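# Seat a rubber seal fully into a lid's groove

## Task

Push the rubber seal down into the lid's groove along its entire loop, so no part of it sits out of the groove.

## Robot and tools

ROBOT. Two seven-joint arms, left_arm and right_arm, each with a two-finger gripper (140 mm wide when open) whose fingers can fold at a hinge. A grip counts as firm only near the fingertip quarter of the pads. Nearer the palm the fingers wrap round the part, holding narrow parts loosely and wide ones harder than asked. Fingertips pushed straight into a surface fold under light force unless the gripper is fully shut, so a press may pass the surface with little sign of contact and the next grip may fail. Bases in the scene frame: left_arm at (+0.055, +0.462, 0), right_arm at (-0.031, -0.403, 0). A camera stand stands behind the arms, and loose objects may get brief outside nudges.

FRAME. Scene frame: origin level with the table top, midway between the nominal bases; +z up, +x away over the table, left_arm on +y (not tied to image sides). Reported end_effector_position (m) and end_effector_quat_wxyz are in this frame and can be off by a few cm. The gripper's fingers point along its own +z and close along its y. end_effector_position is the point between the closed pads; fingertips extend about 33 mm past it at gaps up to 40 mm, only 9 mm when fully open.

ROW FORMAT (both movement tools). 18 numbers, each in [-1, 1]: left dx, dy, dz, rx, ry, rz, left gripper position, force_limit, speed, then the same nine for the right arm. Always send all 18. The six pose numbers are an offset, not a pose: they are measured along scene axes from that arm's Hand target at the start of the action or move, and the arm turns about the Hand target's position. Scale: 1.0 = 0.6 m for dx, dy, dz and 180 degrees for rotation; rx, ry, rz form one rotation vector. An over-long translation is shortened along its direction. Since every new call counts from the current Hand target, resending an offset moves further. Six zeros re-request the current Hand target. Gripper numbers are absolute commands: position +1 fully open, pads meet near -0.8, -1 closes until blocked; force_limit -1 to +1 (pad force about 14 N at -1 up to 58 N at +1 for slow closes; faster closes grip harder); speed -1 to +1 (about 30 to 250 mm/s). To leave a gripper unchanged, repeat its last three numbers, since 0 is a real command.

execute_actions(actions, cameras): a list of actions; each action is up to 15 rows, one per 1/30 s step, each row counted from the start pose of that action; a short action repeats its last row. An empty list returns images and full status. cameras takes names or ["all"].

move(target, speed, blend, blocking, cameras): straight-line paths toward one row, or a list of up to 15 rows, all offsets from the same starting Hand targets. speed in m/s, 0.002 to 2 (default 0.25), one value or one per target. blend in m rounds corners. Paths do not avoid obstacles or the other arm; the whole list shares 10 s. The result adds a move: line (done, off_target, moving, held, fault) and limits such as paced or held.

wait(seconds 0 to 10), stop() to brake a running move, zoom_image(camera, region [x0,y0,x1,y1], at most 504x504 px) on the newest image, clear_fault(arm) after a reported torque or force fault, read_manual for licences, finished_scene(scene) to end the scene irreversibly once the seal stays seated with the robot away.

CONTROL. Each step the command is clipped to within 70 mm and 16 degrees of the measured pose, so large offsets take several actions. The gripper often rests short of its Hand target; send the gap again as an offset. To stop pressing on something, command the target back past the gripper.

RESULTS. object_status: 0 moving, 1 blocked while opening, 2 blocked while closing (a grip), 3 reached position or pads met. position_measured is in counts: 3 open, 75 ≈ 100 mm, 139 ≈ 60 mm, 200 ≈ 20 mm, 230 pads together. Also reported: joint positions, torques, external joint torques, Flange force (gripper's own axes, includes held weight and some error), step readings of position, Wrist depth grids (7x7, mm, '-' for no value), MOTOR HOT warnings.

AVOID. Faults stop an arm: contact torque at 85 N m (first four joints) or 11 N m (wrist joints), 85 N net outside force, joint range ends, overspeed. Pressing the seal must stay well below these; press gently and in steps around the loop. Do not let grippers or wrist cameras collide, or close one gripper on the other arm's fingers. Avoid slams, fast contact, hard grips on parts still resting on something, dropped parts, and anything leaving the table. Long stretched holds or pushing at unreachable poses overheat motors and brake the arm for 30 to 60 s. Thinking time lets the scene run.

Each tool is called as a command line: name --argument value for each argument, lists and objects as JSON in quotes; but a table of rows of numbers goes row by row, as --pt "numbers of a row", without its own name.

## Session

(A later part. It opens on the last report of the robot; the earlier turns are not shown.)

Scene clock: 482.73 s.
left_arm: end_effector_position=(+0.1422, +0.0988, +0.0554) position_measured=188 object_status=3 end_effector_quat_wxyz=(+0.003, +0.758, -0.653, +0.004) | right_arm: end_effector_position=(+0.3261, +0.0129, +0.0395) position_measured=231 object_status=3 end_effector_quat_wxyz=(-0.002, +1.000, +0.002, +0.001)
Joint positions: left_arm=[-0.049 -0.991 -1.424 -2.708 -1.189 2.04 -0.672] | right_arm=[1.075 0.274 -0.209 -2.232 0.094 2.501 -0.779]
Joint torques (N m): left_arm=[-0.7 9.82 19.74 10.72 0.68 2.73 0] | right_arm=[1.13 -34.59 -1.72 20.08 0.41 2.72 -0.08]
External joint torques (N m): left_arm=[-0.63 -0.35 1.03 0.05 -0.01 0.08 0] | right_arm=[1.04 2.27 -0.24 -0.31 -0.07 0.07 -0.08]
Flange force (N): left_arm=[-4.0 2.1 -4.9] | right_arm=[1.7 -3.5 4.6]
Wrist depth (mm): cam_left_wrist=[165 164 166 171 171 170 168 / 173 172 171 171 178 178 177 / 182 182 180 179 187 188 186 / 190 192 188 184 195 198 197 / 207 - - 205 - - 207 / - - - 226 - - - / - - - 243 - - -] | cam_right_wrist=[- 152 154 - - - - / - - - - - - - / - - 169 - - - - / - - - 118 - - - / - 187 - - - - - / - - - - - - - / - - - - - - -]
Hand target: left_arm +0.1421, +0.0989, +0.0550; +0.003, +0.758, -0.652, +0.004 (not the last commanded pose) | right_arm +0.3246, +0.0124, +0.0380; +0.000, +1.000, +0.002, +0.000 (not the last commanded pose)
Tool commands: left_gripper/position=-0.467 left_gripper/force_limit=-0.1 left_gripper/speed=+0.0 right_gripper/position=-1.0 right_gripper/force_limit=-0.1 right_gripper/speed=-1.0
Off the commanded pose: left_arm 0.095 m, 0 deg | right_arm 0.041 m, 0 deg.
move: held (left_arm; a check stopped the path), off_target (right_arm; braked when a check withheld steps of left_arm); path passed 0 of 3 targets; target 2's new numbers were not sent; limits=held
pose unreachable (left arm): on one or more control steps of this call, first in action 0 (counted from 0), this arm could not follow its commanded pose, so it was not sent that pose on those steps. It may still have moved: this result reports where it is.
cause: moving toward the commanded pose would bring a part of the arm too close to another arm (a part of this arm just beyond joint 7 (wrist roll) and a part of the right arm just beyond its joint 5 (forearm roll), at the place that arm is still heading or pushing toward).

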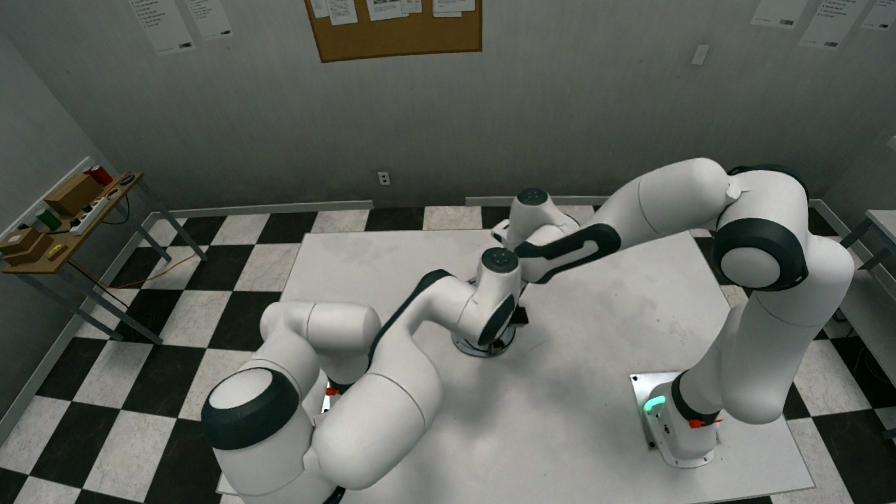

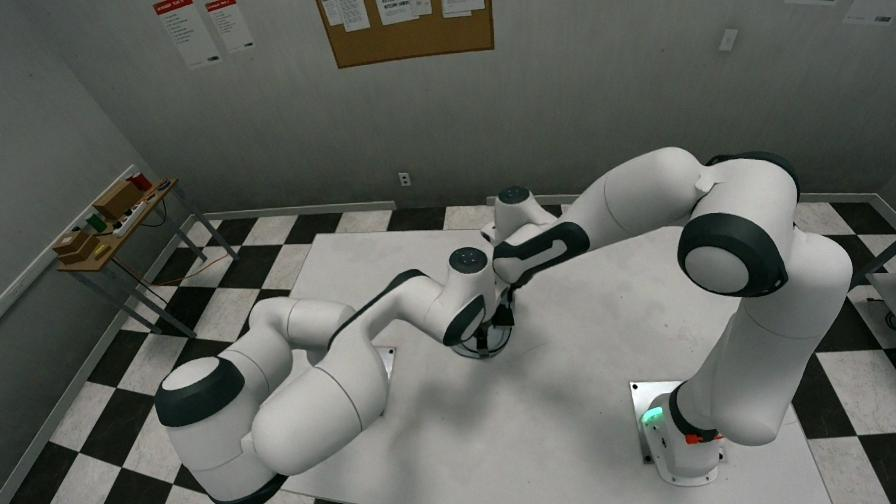

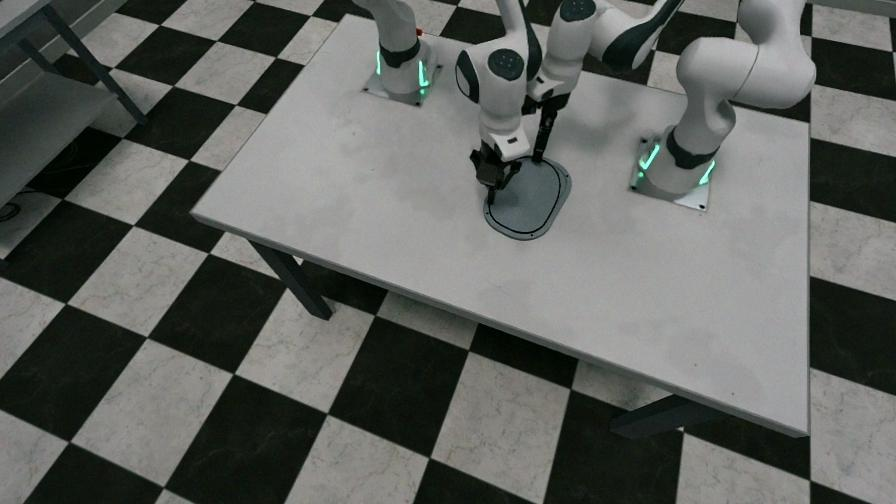

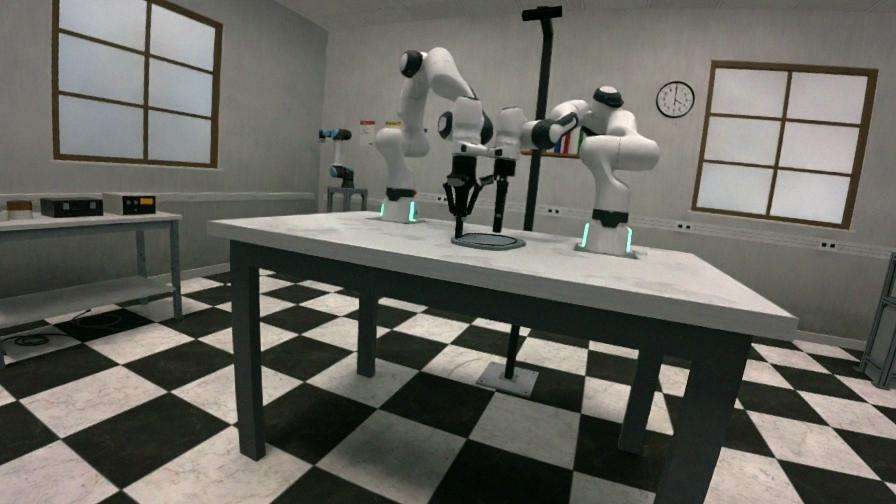

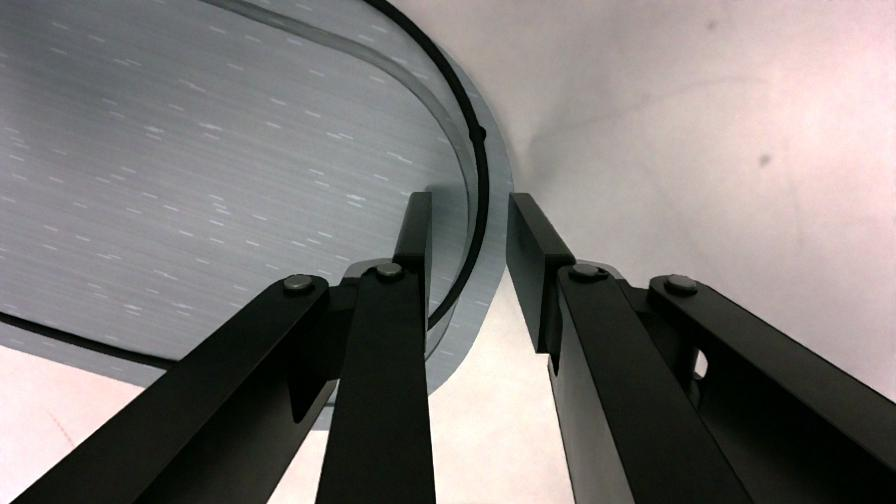

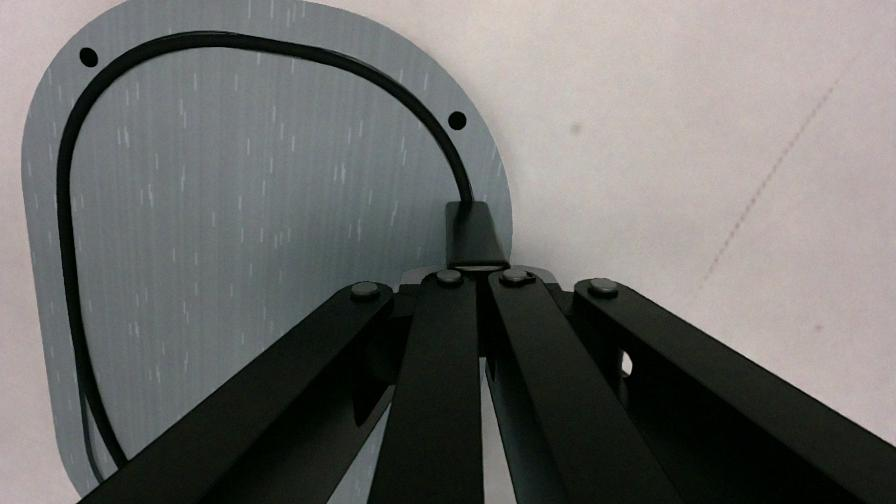

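move --pt "-0.02 0.05 0.01 0 0 0 -0.467 -0.1 0 0 0 0 0 0 0 -1 -0.1 -1" --pt "-0.06 0.2 0.05 0 0 0 -0.467 -0.1 0 0 0 0 0 0 0 -0.467 -0.1 0" --pt "-0.06 0.2 0.05 0 0 0 -0.467 -0.1 0 0 0 0.05 0 0 0 -0.467 -0.1 0" --speed '[0.1,0.12,0.1]' --cameras '["all"]'

zoom_image --camera "cam_high" --region '[440, 120, 620, 260]'

Scene clock: 486.23 s.
left_arm: end_effector_position=(+0.1145, +0.2127, +0.0879) position_measured=188 object_status=3 end_effector_quat_wxyz=(-0.008, +0.757, -0.653, +0.009) | right_arm: end_effector_position=(+0.3261, +0.0129, +0.0395) position_measured=231 object_status=3 end_effector_quat_wxyz=(-0.002, +1.000, +0.002, +0.001)
Joint positions: left_arm=[-0.494 -1.343 -1.137 -3.033 -1.104 1.772 -0.738] | right_arm=[1.075 0.274 -0.209 -2.232 0.094 2.501 -0.779]
Joint torques (N m): left_arm=[-0.73 9.25 14.55 11.47 0.79 2.77 0.04] | right_arm=[1.16 -34.53 -1.7 20.05 0.41 2.72 -0.09]
External joint torques (N m): left_arm=[-0.72 -0.05 1.05 0.11 -0.01 0.09 0.04] | right_arm=[1.06 2.51 -0.23 -0.41 -0.07 0.05 -0.09]
Flange force (N): left_arm=[-4.3 1.7 -3.9] | right_arm=[1.8 -3.7 5.1]
Wrist depth (mm): cam_left_wrist=[202 198 192 192 201 198 196 / 226 211 208 215 212 207 207 / 237 236 231 221 221 220 214 / 251 247 240 235 229 231 230 / - - - 253 - - 241 / - - - 269 - - - / - - - - - - -] | cam_right_wrist=[156 152 154 - - - - / 162 163 161 166 - - - / - - - 166 - - - / 176 - - 118 - 189 188 / - - - - - 196 - / - - - - - - - / - - - - - - -]
Hand target: left_arm +0.1139, +0.2125, +0.0876; -0.007, +0.756, -0.654, +0.009 (not the last commanded pose) | right_arm +0.3246, +0.0124, +0.0380; +0.000, +1.000, +0.002, +0.000 (not the last commanded pose)
Tool commands: left_gripper/position=-0.467 left_gripper/force_limit=-0.1 left_gripper/speed=+0.0 right_gripper/position=-1.0 right_gripper/force_limit=-0.1 right_gripper/speed=-1.0
Off the commanded pose: left_arm 0.011 m, 1 deg | right_arm 0.029 m, 0 deg.
move: held (left_arm; a check stopped the path), off_target (right_arm); path passed 1 of 3 targets; target 2's new numbers were not sent; limits=held
pose unreachable (left arm): on one or more control steps of this call, first in action 0 (counted from 0), this arm could not follow its commanded pose, so it was not sent that pose on those steps. It may still have moved: this result reports where it is.
cause: moving toward the commanded pose would bring two parts of the arm too close to each other (joints 2 (shoulder) to 5 (forearm roll) lie between them).

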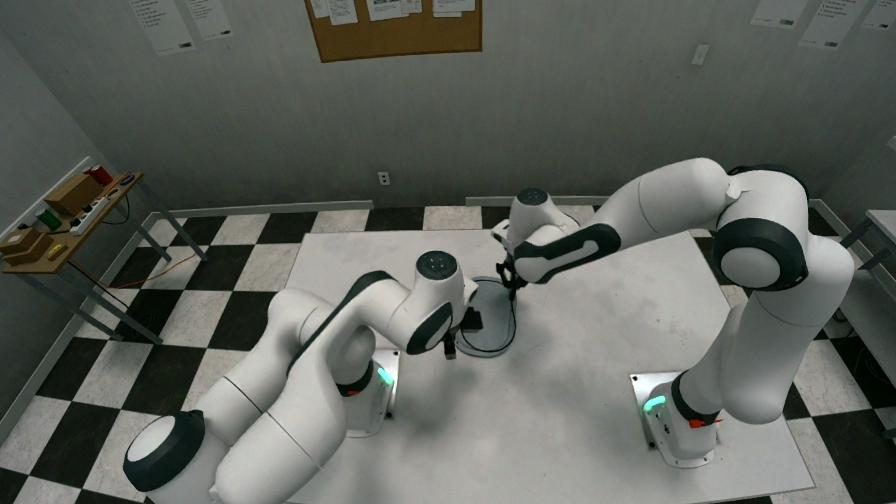

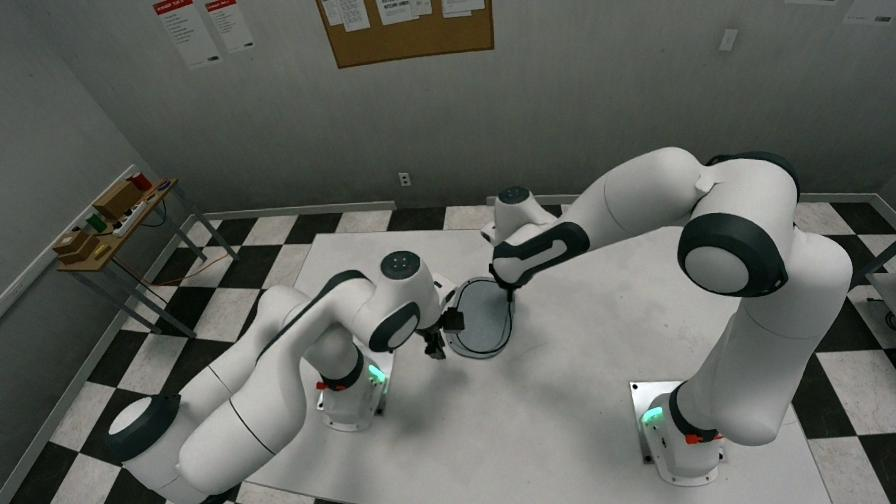

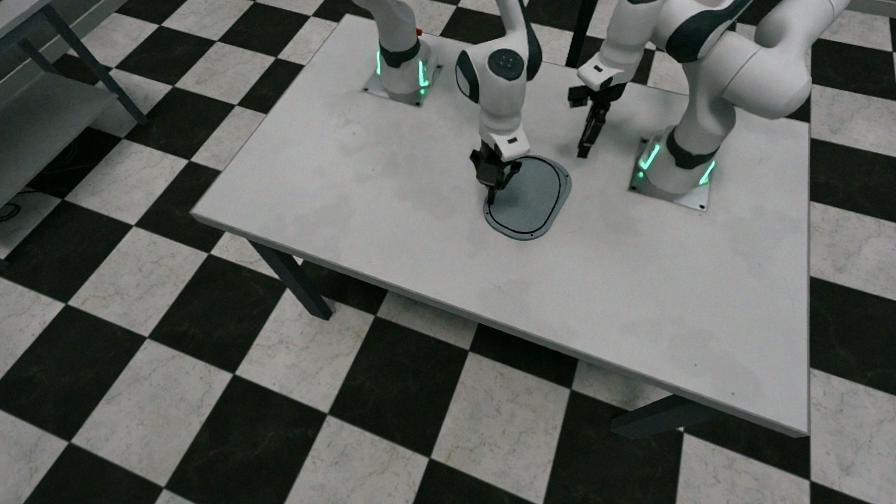

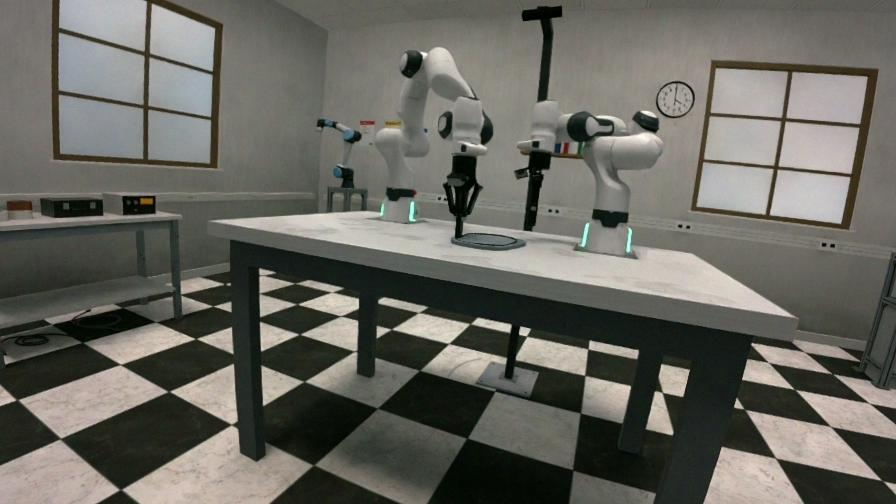

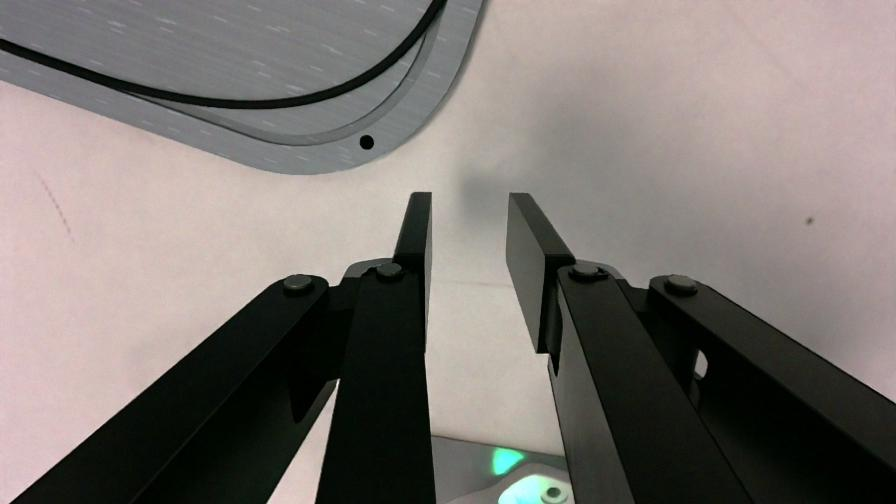

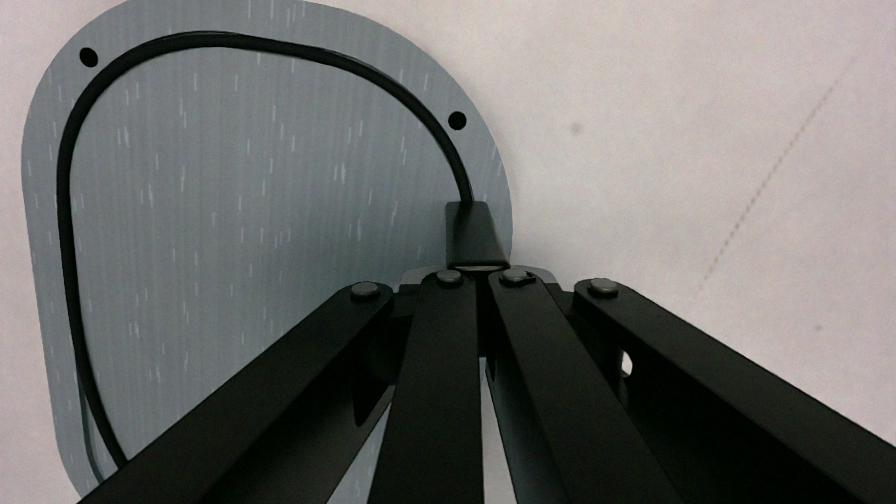

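Scaled by 2.800 from the camera's 896x504 image, which has a finer 1280x720 frame.

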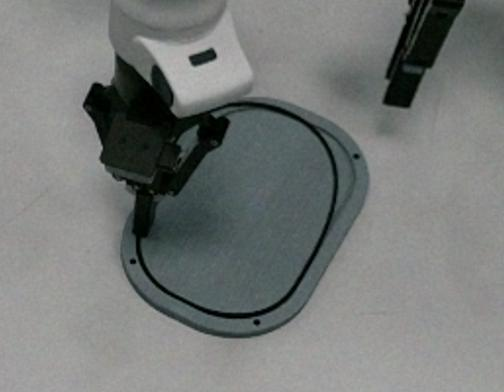

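move --pt "0 0 0 0 0 0 -0.467 -0.1 0 0 0 0.001 0 0 0 -1 -0.1 -1" --pt "0 0 0 0 0 0 -0.467 -0.1 0 0 0 0.001 0 0 0 -0.467 -0.1 0" --pt "0.0635 -0.0708 -0.021 0.0027 0.0069 -0.2099 -0.467 -0.1 0 0 0 0.0358 0 0 0 -0.467 -0.1 0" --pt "0.0635 -0.0708 -0.021 0.0027 0.0069 -0.2099 -0.467 -0.1 0 -0.03267 0.006 0.0358 0 0 -0.0733 -0.467 -0.1 0" --pt "0.0635 -0.0708 -0.059 0.0027 0.0069 -0.2099 -0.467 -0.1 0 -0.03267 0.006 0.0158 0 0 -0.0733 -0.467 -0.1 0" --speed '[0.05,0.05,0.12,0.1,0.06]' --cameras '["cam_left_wrist","cam_right_wrist"]'

zoom_image --camera "cam_left_wrist" --region '[360, 40, 580, 290]'

zoom_image --camera "cam_right_wrist" --region '[420, 150, 510, 290]'

Scene clock: 500.60 s.
left_arm: end_effector_position=(+0.1515, +0.1705, +0.0527) position_measured=188 object_status=3 end_effector_quat_wxyz=(+0.001, -0.506, +0.862, +0.002) | right_arm: end_effector_position=(+0.3060, +0.0157, +0.0486) position_measured=188 object_status=3 end_effector_quat_wxyz=(+0.000, +0.994, -0.110, +0.001)
Joint positions: left_arm=[-0.243 -0.923 -1.258 -2.909 -1.105 2.128 0.008] | right_arm=[1.161 0.233 -0.263 -2.265 0.096 2.489 -0.523]
Joint velocities: left_arm=[-0.001 -0.001 0.001 0.001 -0.001 0.004 0.006] | right_arm=[within noise]
Joint torques (N m): left_arm=[-0.26 6.09 14.67 12.27 0.36 2.9 0.19] | right_arm=[0.99 -33.82 -2.13 20.39 0.8 2.81 0.04]
External joint torques (N m): left_arm=[-0.28 0.21 0.74 0.23 -0.27 0.33 0.19] | right_arm=[1.02 1.63 -0.4 -0.2 0.33 0.16 0.04]
Flange force (N): left_arm=[-1.2 0.7 -0.9] | right_arm=[0.4 -3.0 3.7]
Wrist depth (mm): cam_left_wrist=[161 164 160 163 169 168 166 / 171 170 169 169 178 177 176 / - 181 181 177 188 187 186 / 193 191 187 184 195 199 198 / 206 201 - 212 - - 210 / - - - 230 - - - / - - - 247 - - -] | cam_right_wrist=[- 161 160 164 - - - / - - - 165 - - - / 179 179 - - - - - / 189 - - 175 110 - - / 201 - - 198 94 82 - / - - - 210 - - - / - - - - - - -]
Hand target: left_arm +0.1520, +0.1701, +0.0522; +0.000, -0.504, +0.864, +0.000 | right_arm +0.3050, +0.0160, +0.0475; +0.000, +0.994, -0.113, +0.000
Off the commanded pose: left_arm 0.001 m, 0 deg | right_arm 0.002 m, 0 deg.
move: done
Images, in order (width x height): cam_left_wrist 896x504, cam_right_wrist 896x504.

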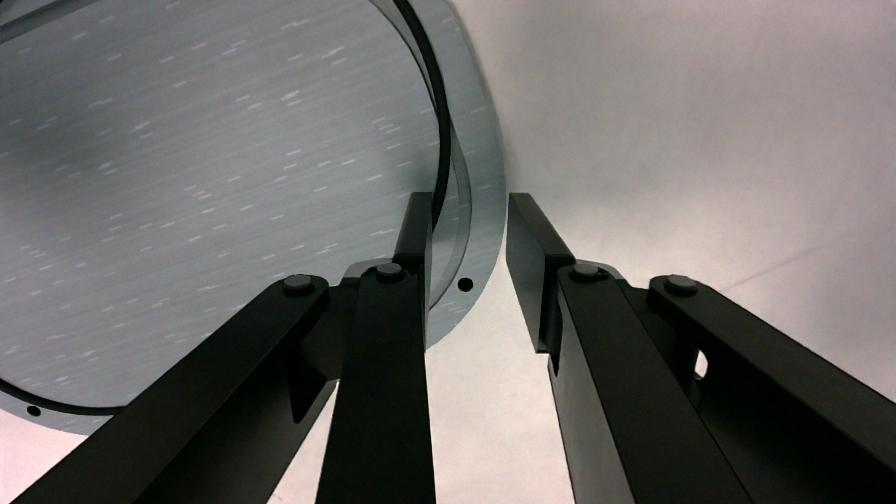

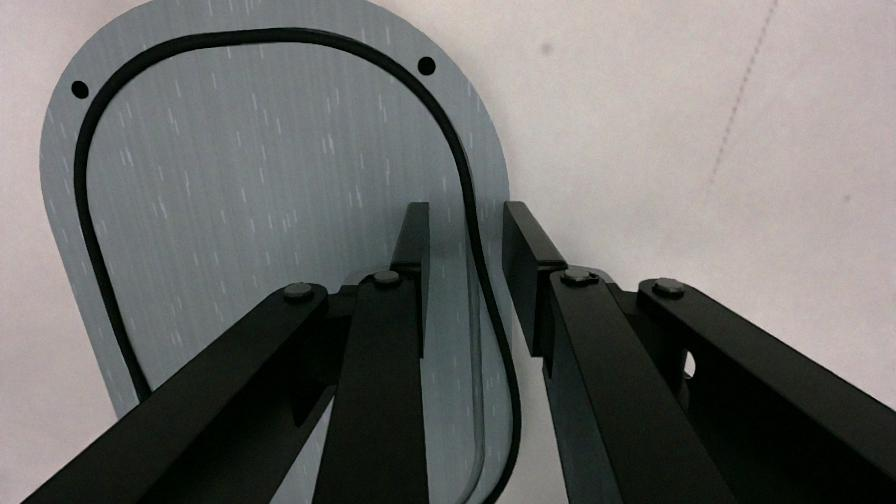

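Scaled by 2.016 from the camera's 896x504 image, which has a finer 1280x720 frame.

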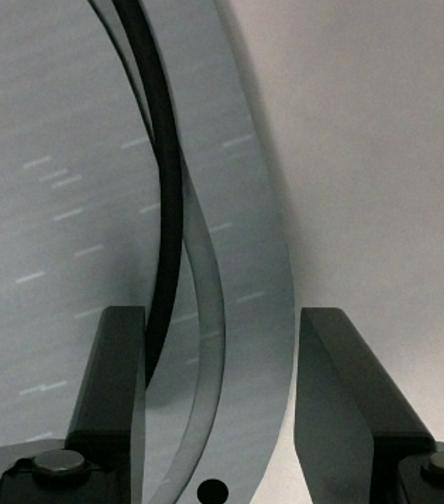

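Scaled by 3.600 from the camera's 896x504 image, which has a finer 1280x720 frame.

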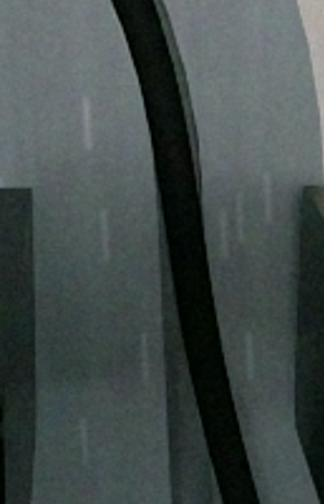

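move --pt "0 0 0.0547 0 0 0 -0.467 -0.1 0 -0.00067 -0.00317 0 0 0 0 -0.467 -0.1 0" --pt "0.2667 0.0043 0.0547 0 0 -0.4194 -0.467 -0.1 0 -0.00067 -0.00317 -0.01117 0 0 0 -1 -0.1 -1" --pt "0.2667 0.0043 0 0 0 -0.4194 -0.467 -0.1 0 -0.00067 -0.00317 -0.025 0 0 0 -1 -0.1 -1" --speed '[0.08,0.15,0.03]' --cameras '["cam_left_wrist","cam_right_wrist"]'

zoom_image --camera "cam_left_wrist" --region '[360, 40, 580, 290]'

zoom_image --camera "cam_right_wrist" --region '[360, 40, 580, 290]'

Scene clock: 517.83 s.
left_arm: end_effector_position=(+0.3117, +0.1724, +0.0529) position_measured=188 object_status=3 end_effector_quat_wxyz=(+0.000, +0.133, +0.991, +0.000) | right_arm: end_effector_position=(+0.3059, +0.0167, +0.0394) position_measured=231 object_status=3 end_effector_quat_wxyz=(-0.004, +0.993, -0.114, +0.002)
Joint positions: left_arm=[-0.08 -0.228 -0.828 -2.753 -0.316 2.574 1.217] | right_arm=[1.16 0.251 -0.259 -2.272 0.111 2.52 -0.524]
Joint velocities: left_arm=[0.002 0 -0.001 -0.001 -0.001 0.003 -0.006] | right_arm=[within noise]
Joint torques (N m): left_arm=[-0.03 -13.44 3.24 18.9 0.64 2.84 -0.12] | right_arm=[0.17 -27.77 -1.75 18.25 0.73 3.58 -0.46]
External joint torques (N m): left_arm=[-0.04 -0.59 -0.44 0.86 0.22 0.39 -0.12] | right_arm=[0.13 7.86 0.02 -1.98 0.27 0.92 -0.46]
Flange force (N): left_arm=[-1.6 -2.1 0.4] | right_arm=[5.6 -9.2 20.0]
Wrist depth (mm): cam_left_wrist=[161 161 162 162 171 173 172 / - 176 172 172 183 183 185 / 181 182 181 180 194 194 196 / 201 193 189 143 202 205 211 / 163 - - 209 - - 222 / - - - 241 - - - / - - - 258 - - -] | cam_right_wrist=[156 153 153 162 - - - / 162 - 161 - - 166 - / 170 - 168 167 178 - - / - - - 127 - 190 - / 143 - - - - - - / 193 - - - - - - / - - - - - - -]
Hand target: left_arm +0.3120, +0.1726, +0.0522; +0.000, +0.130, +0.991, +0.000 | right_arm +0.3046, +0.0141, +0.0325; +0.000, +0.994, -0.113, +0.000
Off the commanded pose: left_arm 0.001 m, 0 deg | right_arm 0.008 m, 0 deg.
move: off_target (right_arm)
Images, in order (width x height): cam_left_wrist 896x504, cam_right_wrist 896x504.

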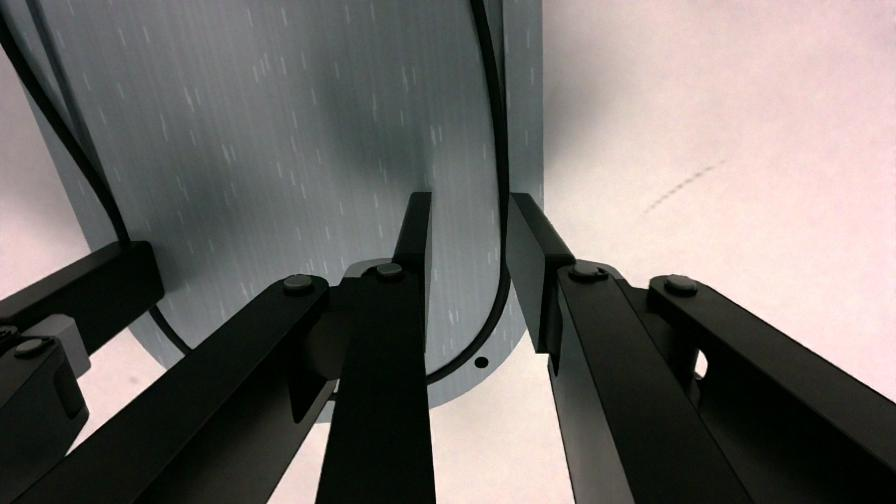

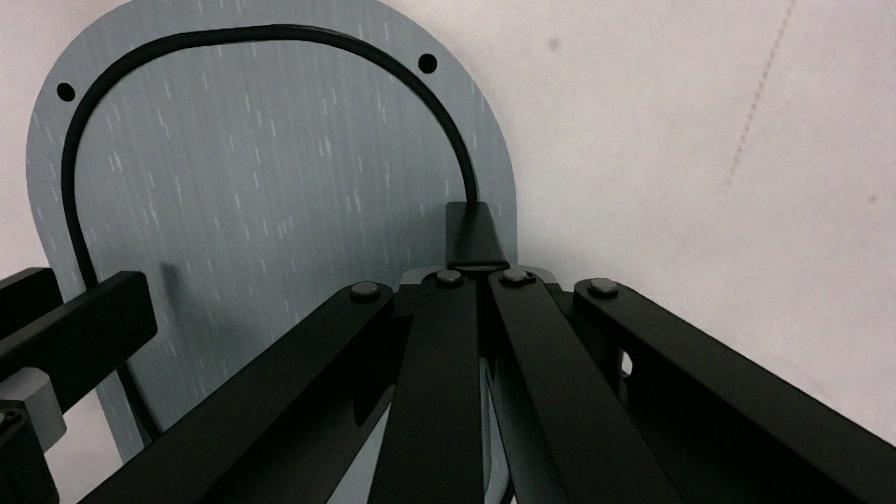

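Scaled by 2.016 from the camera's 896x504 image, which has a finer 1280x720 frame.

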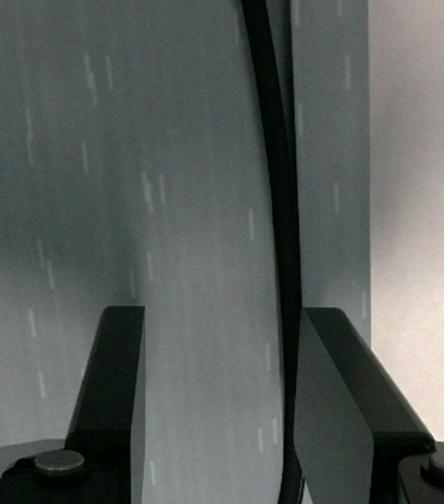

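Scaled by 2.016 from the camera's 896x504 image, which has a finer 1280x720 frame.

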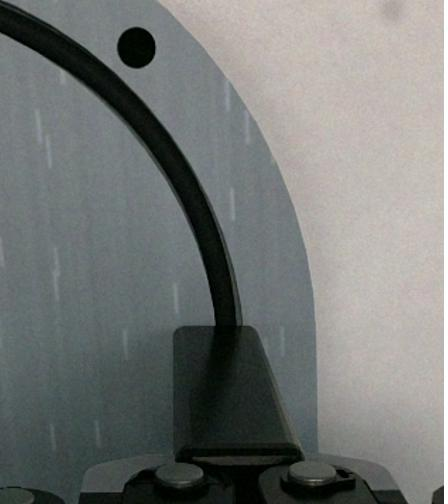

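move --pt "-0.0368 0.0297 0 0 0 0.0117 -0.467 -0.1 0 0 0 0.01 0 0 0 -1 -0.1 -1" --pt "-0.0368 0.0297 0 0 0 0.0117 -0.467 -0.1 0 0 0 0.01 0 0 0 -0.467 -0.1 0" --pt "-0.0368 0.0297 0 0 0 0.0117 -0.467 -0.1 0 0 0 0.042 0 0 0 -0.467 -0.1 0" --pt "-0.0368 0.0297 0 0 0 0.0117 -0.467 -0.1 0 -0.0325 0.0075 0.042 0 0 0.0039 -0.467 -0.1 0" --pt "-0.0368 0.0297 0 0 0 0.0117 -0.467 -0.1 0 -0.0325 0.0075 0.025 0 0 0.0039 -0.467 -0.1 0" --speed '[0.08,0.05,0.08,0.08,0.06]' --cameras '["cam_left_wrist","cam_right_wrist"]'

zoom_image --camera "cam_left_wrist" --region '[360, 40, 580, 290]'

zoom_image --camera "cam_right_wrist" --region '[420, 150, 510, 290]'

Scene clock: 524.93 s.
left_arm: end_effector_position=(+0.2909, +0.1894, +0.0525) position_measured=188 object_status=3 end_effector_quat_wxyz=(+0.002, +0.110, +0.994, +0.000) | right_arm: end_effector_position=(+0.2857, +0.0182, +0.0483) position_measured=188 object_status=3 end_effector_quat_wxyz=(+0.001, +0.995, -0.104, +0.001)
Joint positions: left_arm=[-0.167 -0.317 -0.784 -2.833 -0.414 2.568 1.223] | right_arm=[1.194 0.209 -0.261 -2.301 0.086 2.501 -0.496]
Joint velocities: left_arm=[within noise] | right_arm=[-0.001 -0.001 0 0.001 -0.001 0.004 0.001]
Joint torques (N m): left_arm=[-1.16 -12.58 5.51 18.07 0.38 2.41 0.18] | right_arm=[0.98 -32.98 -1.97 20.41 0.78 2.86 0.05]
External joint torques (N m): left_arm=[-1.1 -1.41 1.14 0.4 -0.05 -0.05 0.18] | right_arm=[0.97 1.51 -0.49 -0.02 0.31 0.21 0.05]
Flange force (N): left_arm=[7.3 5.2 -10.0] | right_arm=[0.5 -3.2 3.6]
Wrist depth (mm): cam_left_wrist=[163 161 161 161 172 172 171 / 170 171 171 171 182 182 183 / 182 184 181 179 194 194 194 / 174 193 191 188 201 204 208 / 165 - - 204 - - 221 / - - - 238 - - - / - - - 259 - - -] | cam_right_wrist=[159 - 159 161 171 171 - / - 168 170 168 180 - - / - 178 - 177 - 187 185 / 182 - - 175 111 198 - / 161 - - - 94 93 - / - - - - - - - / - - - - - - -]
Hand target: left_arm +0.2900, +0.1905, +0.0522; +0.000, +0.112, +0.994, +0.000 | right_arm +0.2851, +0.0186, +0.0475; +0.000, +0.994, -0.107, +0.000
Off the commanded pose: left_arm 0.002 m, 0 deg | right_arm 0.001 m, 0 deg.
move: done
Images, in order (width x height): cam_left_wrist 896x504, cam_right_wrist 896x504.

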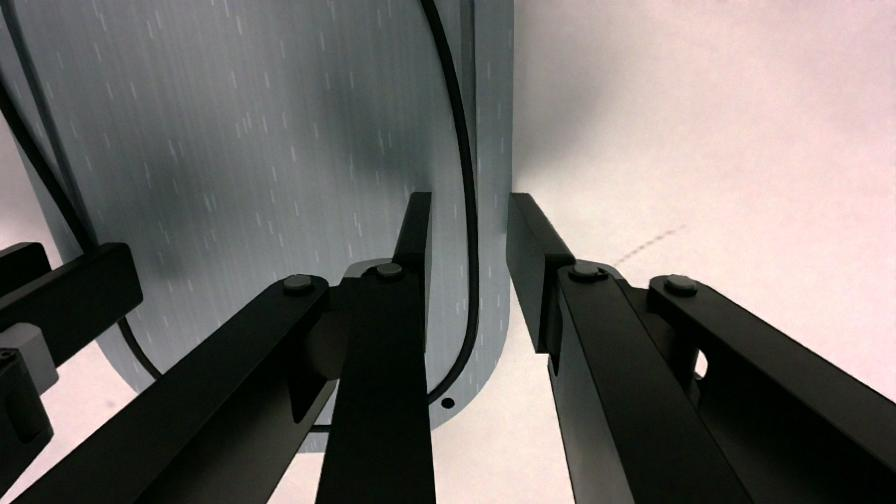

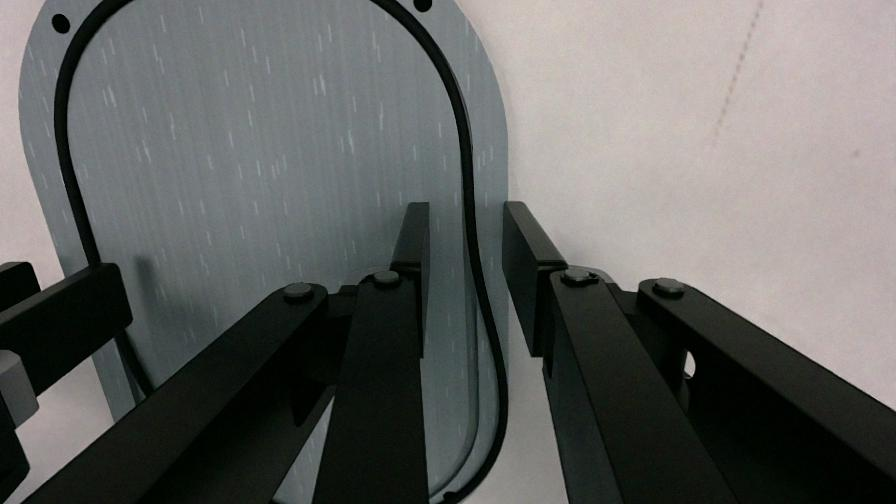

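Scaled by 2.016 from the camera's 896x504 image, which has a finer 1280x720 frame.

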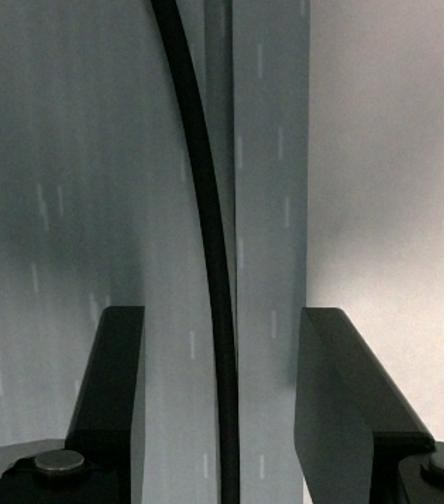

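Scaled by 3.600 from the camera's 896x504 image, which has a finer 1280x720 frame.

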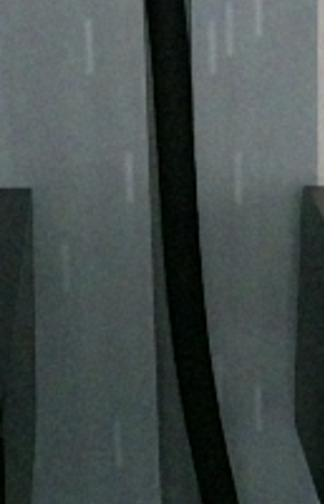

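move --pt "0.0003 0.0012 0 0 0 0 -0.467 -0.1 0 -0.0005 -0.0025 0 0 0 0 -0.467 -0.1 0" --pt "0.0003 0.0012 -0.012 0 0 0 -1 -0.1 -1 -0.0005 -0.0025 -0.01117 0 0 0 -1 -0.1 -1" --pt "0.0003 0.0012 -0.02033 0 0 0 -1 -0.1 -1 -0.0005 -0.0025 -0.025 0 0 0 -1 -0.1 -1" --speed '[0.05,0.03,0.02]' --cameras '["cam_left_wrist","cam_right_wrist"]'

zoom_image --camera "cam_left_wrist" --region '[360, 40, 580, 290]'

zoom_image --camera "cam_right_wrist" --region '[360, 40, 580, 290]'

Scene clock: 529.87 s.
left_arm: end_effector_position=(+0.2899, +0.1906, +0.0409) position_measured=231 object_status=3 end_effector_quat_wxyz=(+0.000, +0.114, +0.993, +0.000) | right_arm: end_effector_position=(+0.2862, +0.0192, +0.0394) position_measured=231 object_status=3 end_effector_quat_wxyz=(-0.003, +0.994, -0.109, +0.001)
Joint positions: left_arm=[-0.142 -0.275 -0.81 -2.84 -0.402 2.612 1.223] | right_arm=[1.192 0.227 -0.259 -2.307 0.102 2.532 -0.498]
Joint velocities: left_arm=[0.002 0.001 -0.002 0 0 0.005 0] | right_arm=[within noise]
Joint torques (N m): left_arm=[-0.11 -11.99 3.99 17.66 0.59 2.89 -0.13] | right_arm=[0.53 -26.62 -1.32 18.1 0.8 3.78 -0.49]
External joint torques (N m): left_arm=[-0.15 -0.46 0 0.61 0.19 0.43 -0.13] | right_arm=[0.55 8.15 0.31 -1.95 0.35 1.12 -0.49]
Flange force (N): left_arm=[-0.6 -1.0 0.1] | right_arm=[5.2 -10.2 21.7]
Wrist depth (mm): cam_left_wrist=[- 151 151 151 161 162 161 / 158 159 160 160 169 171 171 / - 167 168 168 182 182 182 / 178 181 181 119 191 194 194 / 182 - - - 92 205 208 / 222 - - - - - 220 / - - - - - - -] | cam_right_wrist=[152 153 - - - - - / 165 160 159 163 - - - / 168 - 171 - - - - / - - 177 119 186 - - / 179 - - - - - - / - - - - - - - / - - - - - - -]
Hand target: left_arm +0.2901, +0.1912, +0.0400; +0.000, +0.112, +0.994, +0.000 | right_arm +0.2848, +0.0171, +0.0325; +0.000, +0.994, -0.107, +0.000
Off the commanded pose: left_arm 0.001 m, 0 deg | right_arm 0.007 m, 0 deg.
move: off_target (right_arm)
Images, in order (width x height): cam_left_wrist 896x504, cam_right_wrist 896x504.

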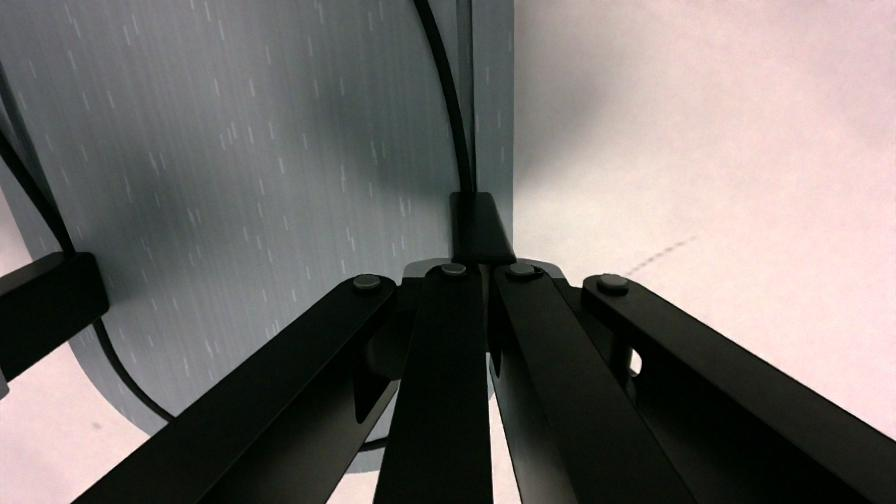

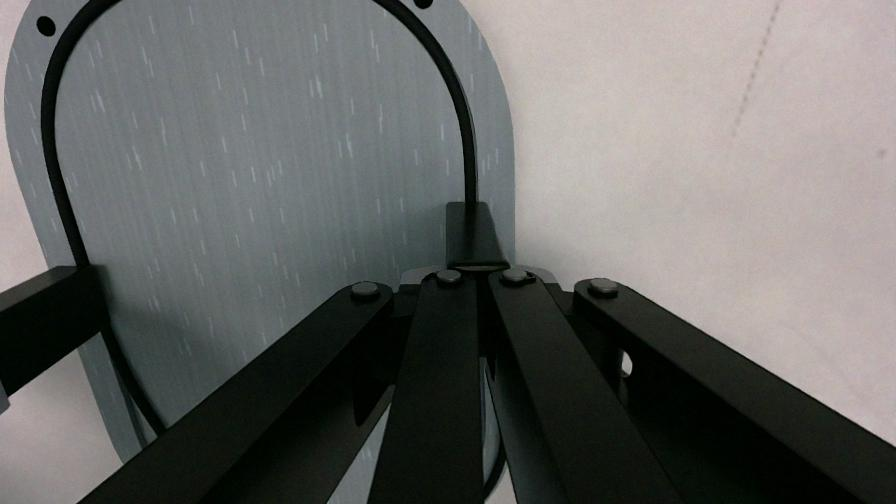

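Scaled by 2.016 from the camera's 896x504 image, which has a finer 1280x720 frame.

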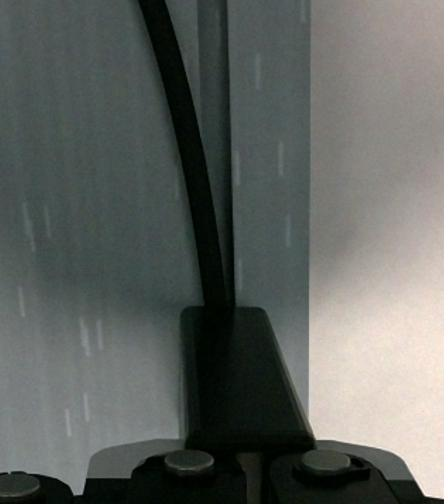

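Scaled by 2.016 from the camera's 896x504 image, which has a finer 1280x720 frame.

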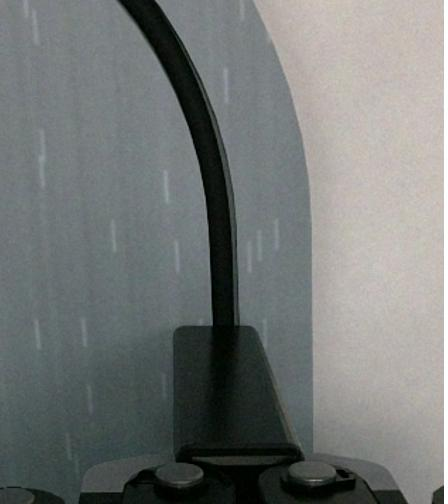

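move --pt "0 0 -0.01 0 0 0 -1 -0.1 -1 0 0 0.01 0 0 0 -1 -0.1 -1" --pt "0 0 -0.01 0 0 0 -1 -0.1 -1 0 0 0.01 0 0 0 -0.467 -0.1 0" --pt "0 0 -0.01 0 0 0 -1 -0.1 -1 0 0 0.042 0 0 0 -0.467 -0.1 0" --pt "0 0 -0.01 0 0 0 -1 -0.1 -1 -0.0325 0.007 0.042 0 0 0 -0.467 -0.1 0" --pt "0 0 -0.01 0 0 0 -1 -0.1 -1 -0.0325 0.007 0.025 0 0 0 -0.467 -0.1 0" --speed '[0.02,0.05,0.08,0.08,0.06]' --cameras '["cam_left_wrist","cam_right_wrist"]'

zoom_image --camera "cam_right_wrist" --region '[420, 150, 510, 290]'

Scene clock: 534.90 s.
left_arm: end_effector_position=(+0.2920, +0.1903, +0.0376) position_measured=231 object_status=3 end_effector_quat_wxyz=(+0.003, +0.116, +0.993, +0.001) | right_arm: end_effector_position=(+0.2659, +0.0209, +0.0483) position_measured=188 object_status=3 end_effector_quat_wxyz=(+0.000, +0.995, -0.103, +0.001)
Joint positions: left_arm=[-0.117 -0.262 -0.835 -2.839 -0.392 2.631 1.218] | right_arm=[1.227 0.185 -0.26 -2.335 0.077 2.513 -0.458]
Joint velocities: left_arm=[within noise] | right_arm=[-0.002 -0.001 0 0 0.001 0.003 0.001]
Joint torques (N m): left_arm=[0.44 -7.04 3.03 14.7 0.17 3.73 -0.17] | right_arm=[0.97 -32.11 -1.81 20.25 0.77 2.87 0.14]
External joint torques (N m): left_arm=[0.47 4.37 -0.81 -2.16 -0.21 1.27 -0.17] | right_arm=[0.87 1.41 -0.6 0.03 0.32 0.23 0.14]
Flange force (N): left_arm=[-9.4 -5.9 27.5] | right_arm=[0.4 -3.2 3.5]
Wrist depth (mm): cam_left_wrist=[147 147 149 147 158 159 159 / 154 156 154 156 168 168 168 / - 165 168 166 176 179 179 / - 177 175 119 188 191 191 / - 190 - - 92 201 208 / 212 - - - - - 217 / - - - - - - -] | cam_right_wrist=[- 163 160 163 - - - / - - - 169 - - - / - - - 177 186 - - / - - 185 174 111 - - / - - - - 94 82 - / - - - - - - - / - - - - - - -]
Hand target: left_arm +0.2901, +0.1912, +0.0340; +0.000, +0.112, +0.994, +0.000 | right_arm +0.2653, +0.0213, +0.0475; +0.000, +0.994, -0.107, +0.000
Off the commanded pose: left_arm 0.004 m, 1 deg | right_arm 0.001 m, 0 deg.
move: off_target (left_arm)
Images, in order (width x height): cam_left_wrist 896x504, cam_right_wrist 896x504.

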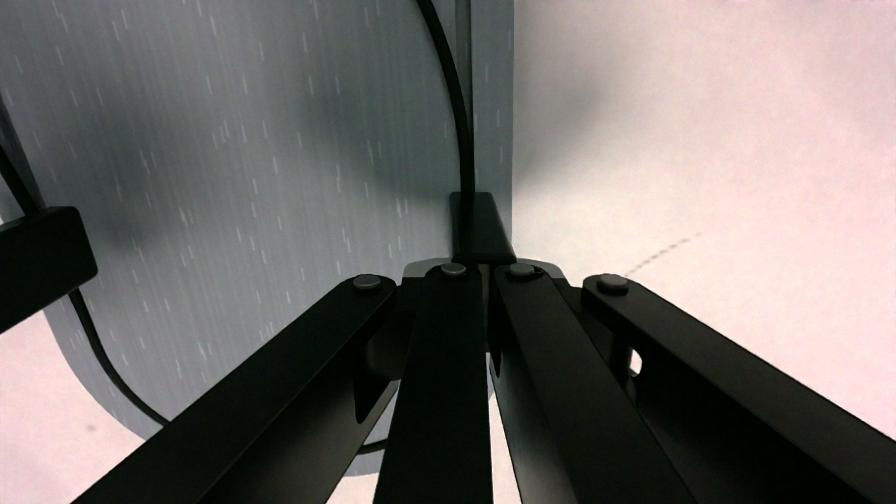

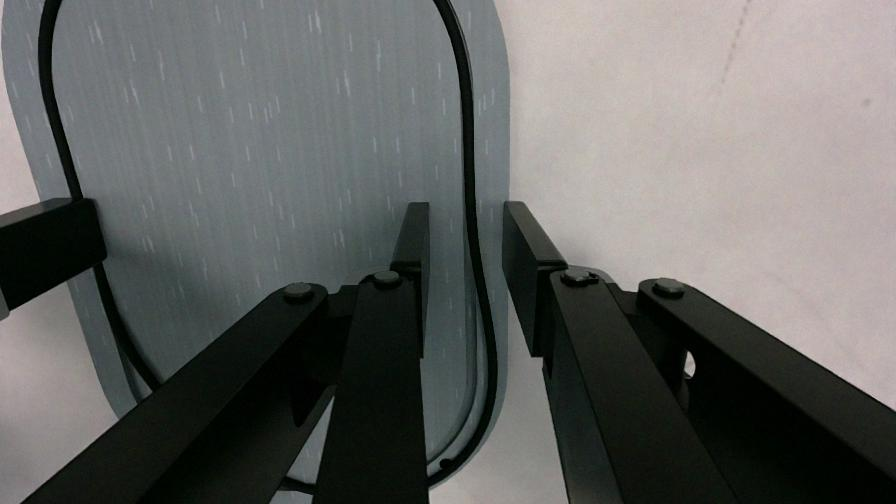

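Scaled by 3.600 from the camera's 896x504 image, which has a finer 1280x720 frame.

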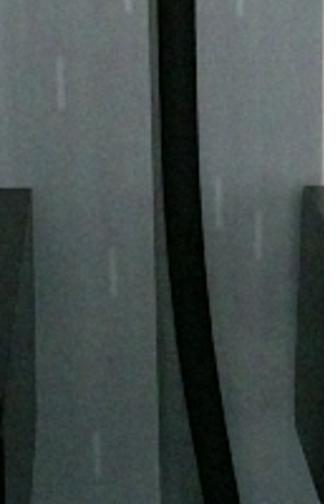

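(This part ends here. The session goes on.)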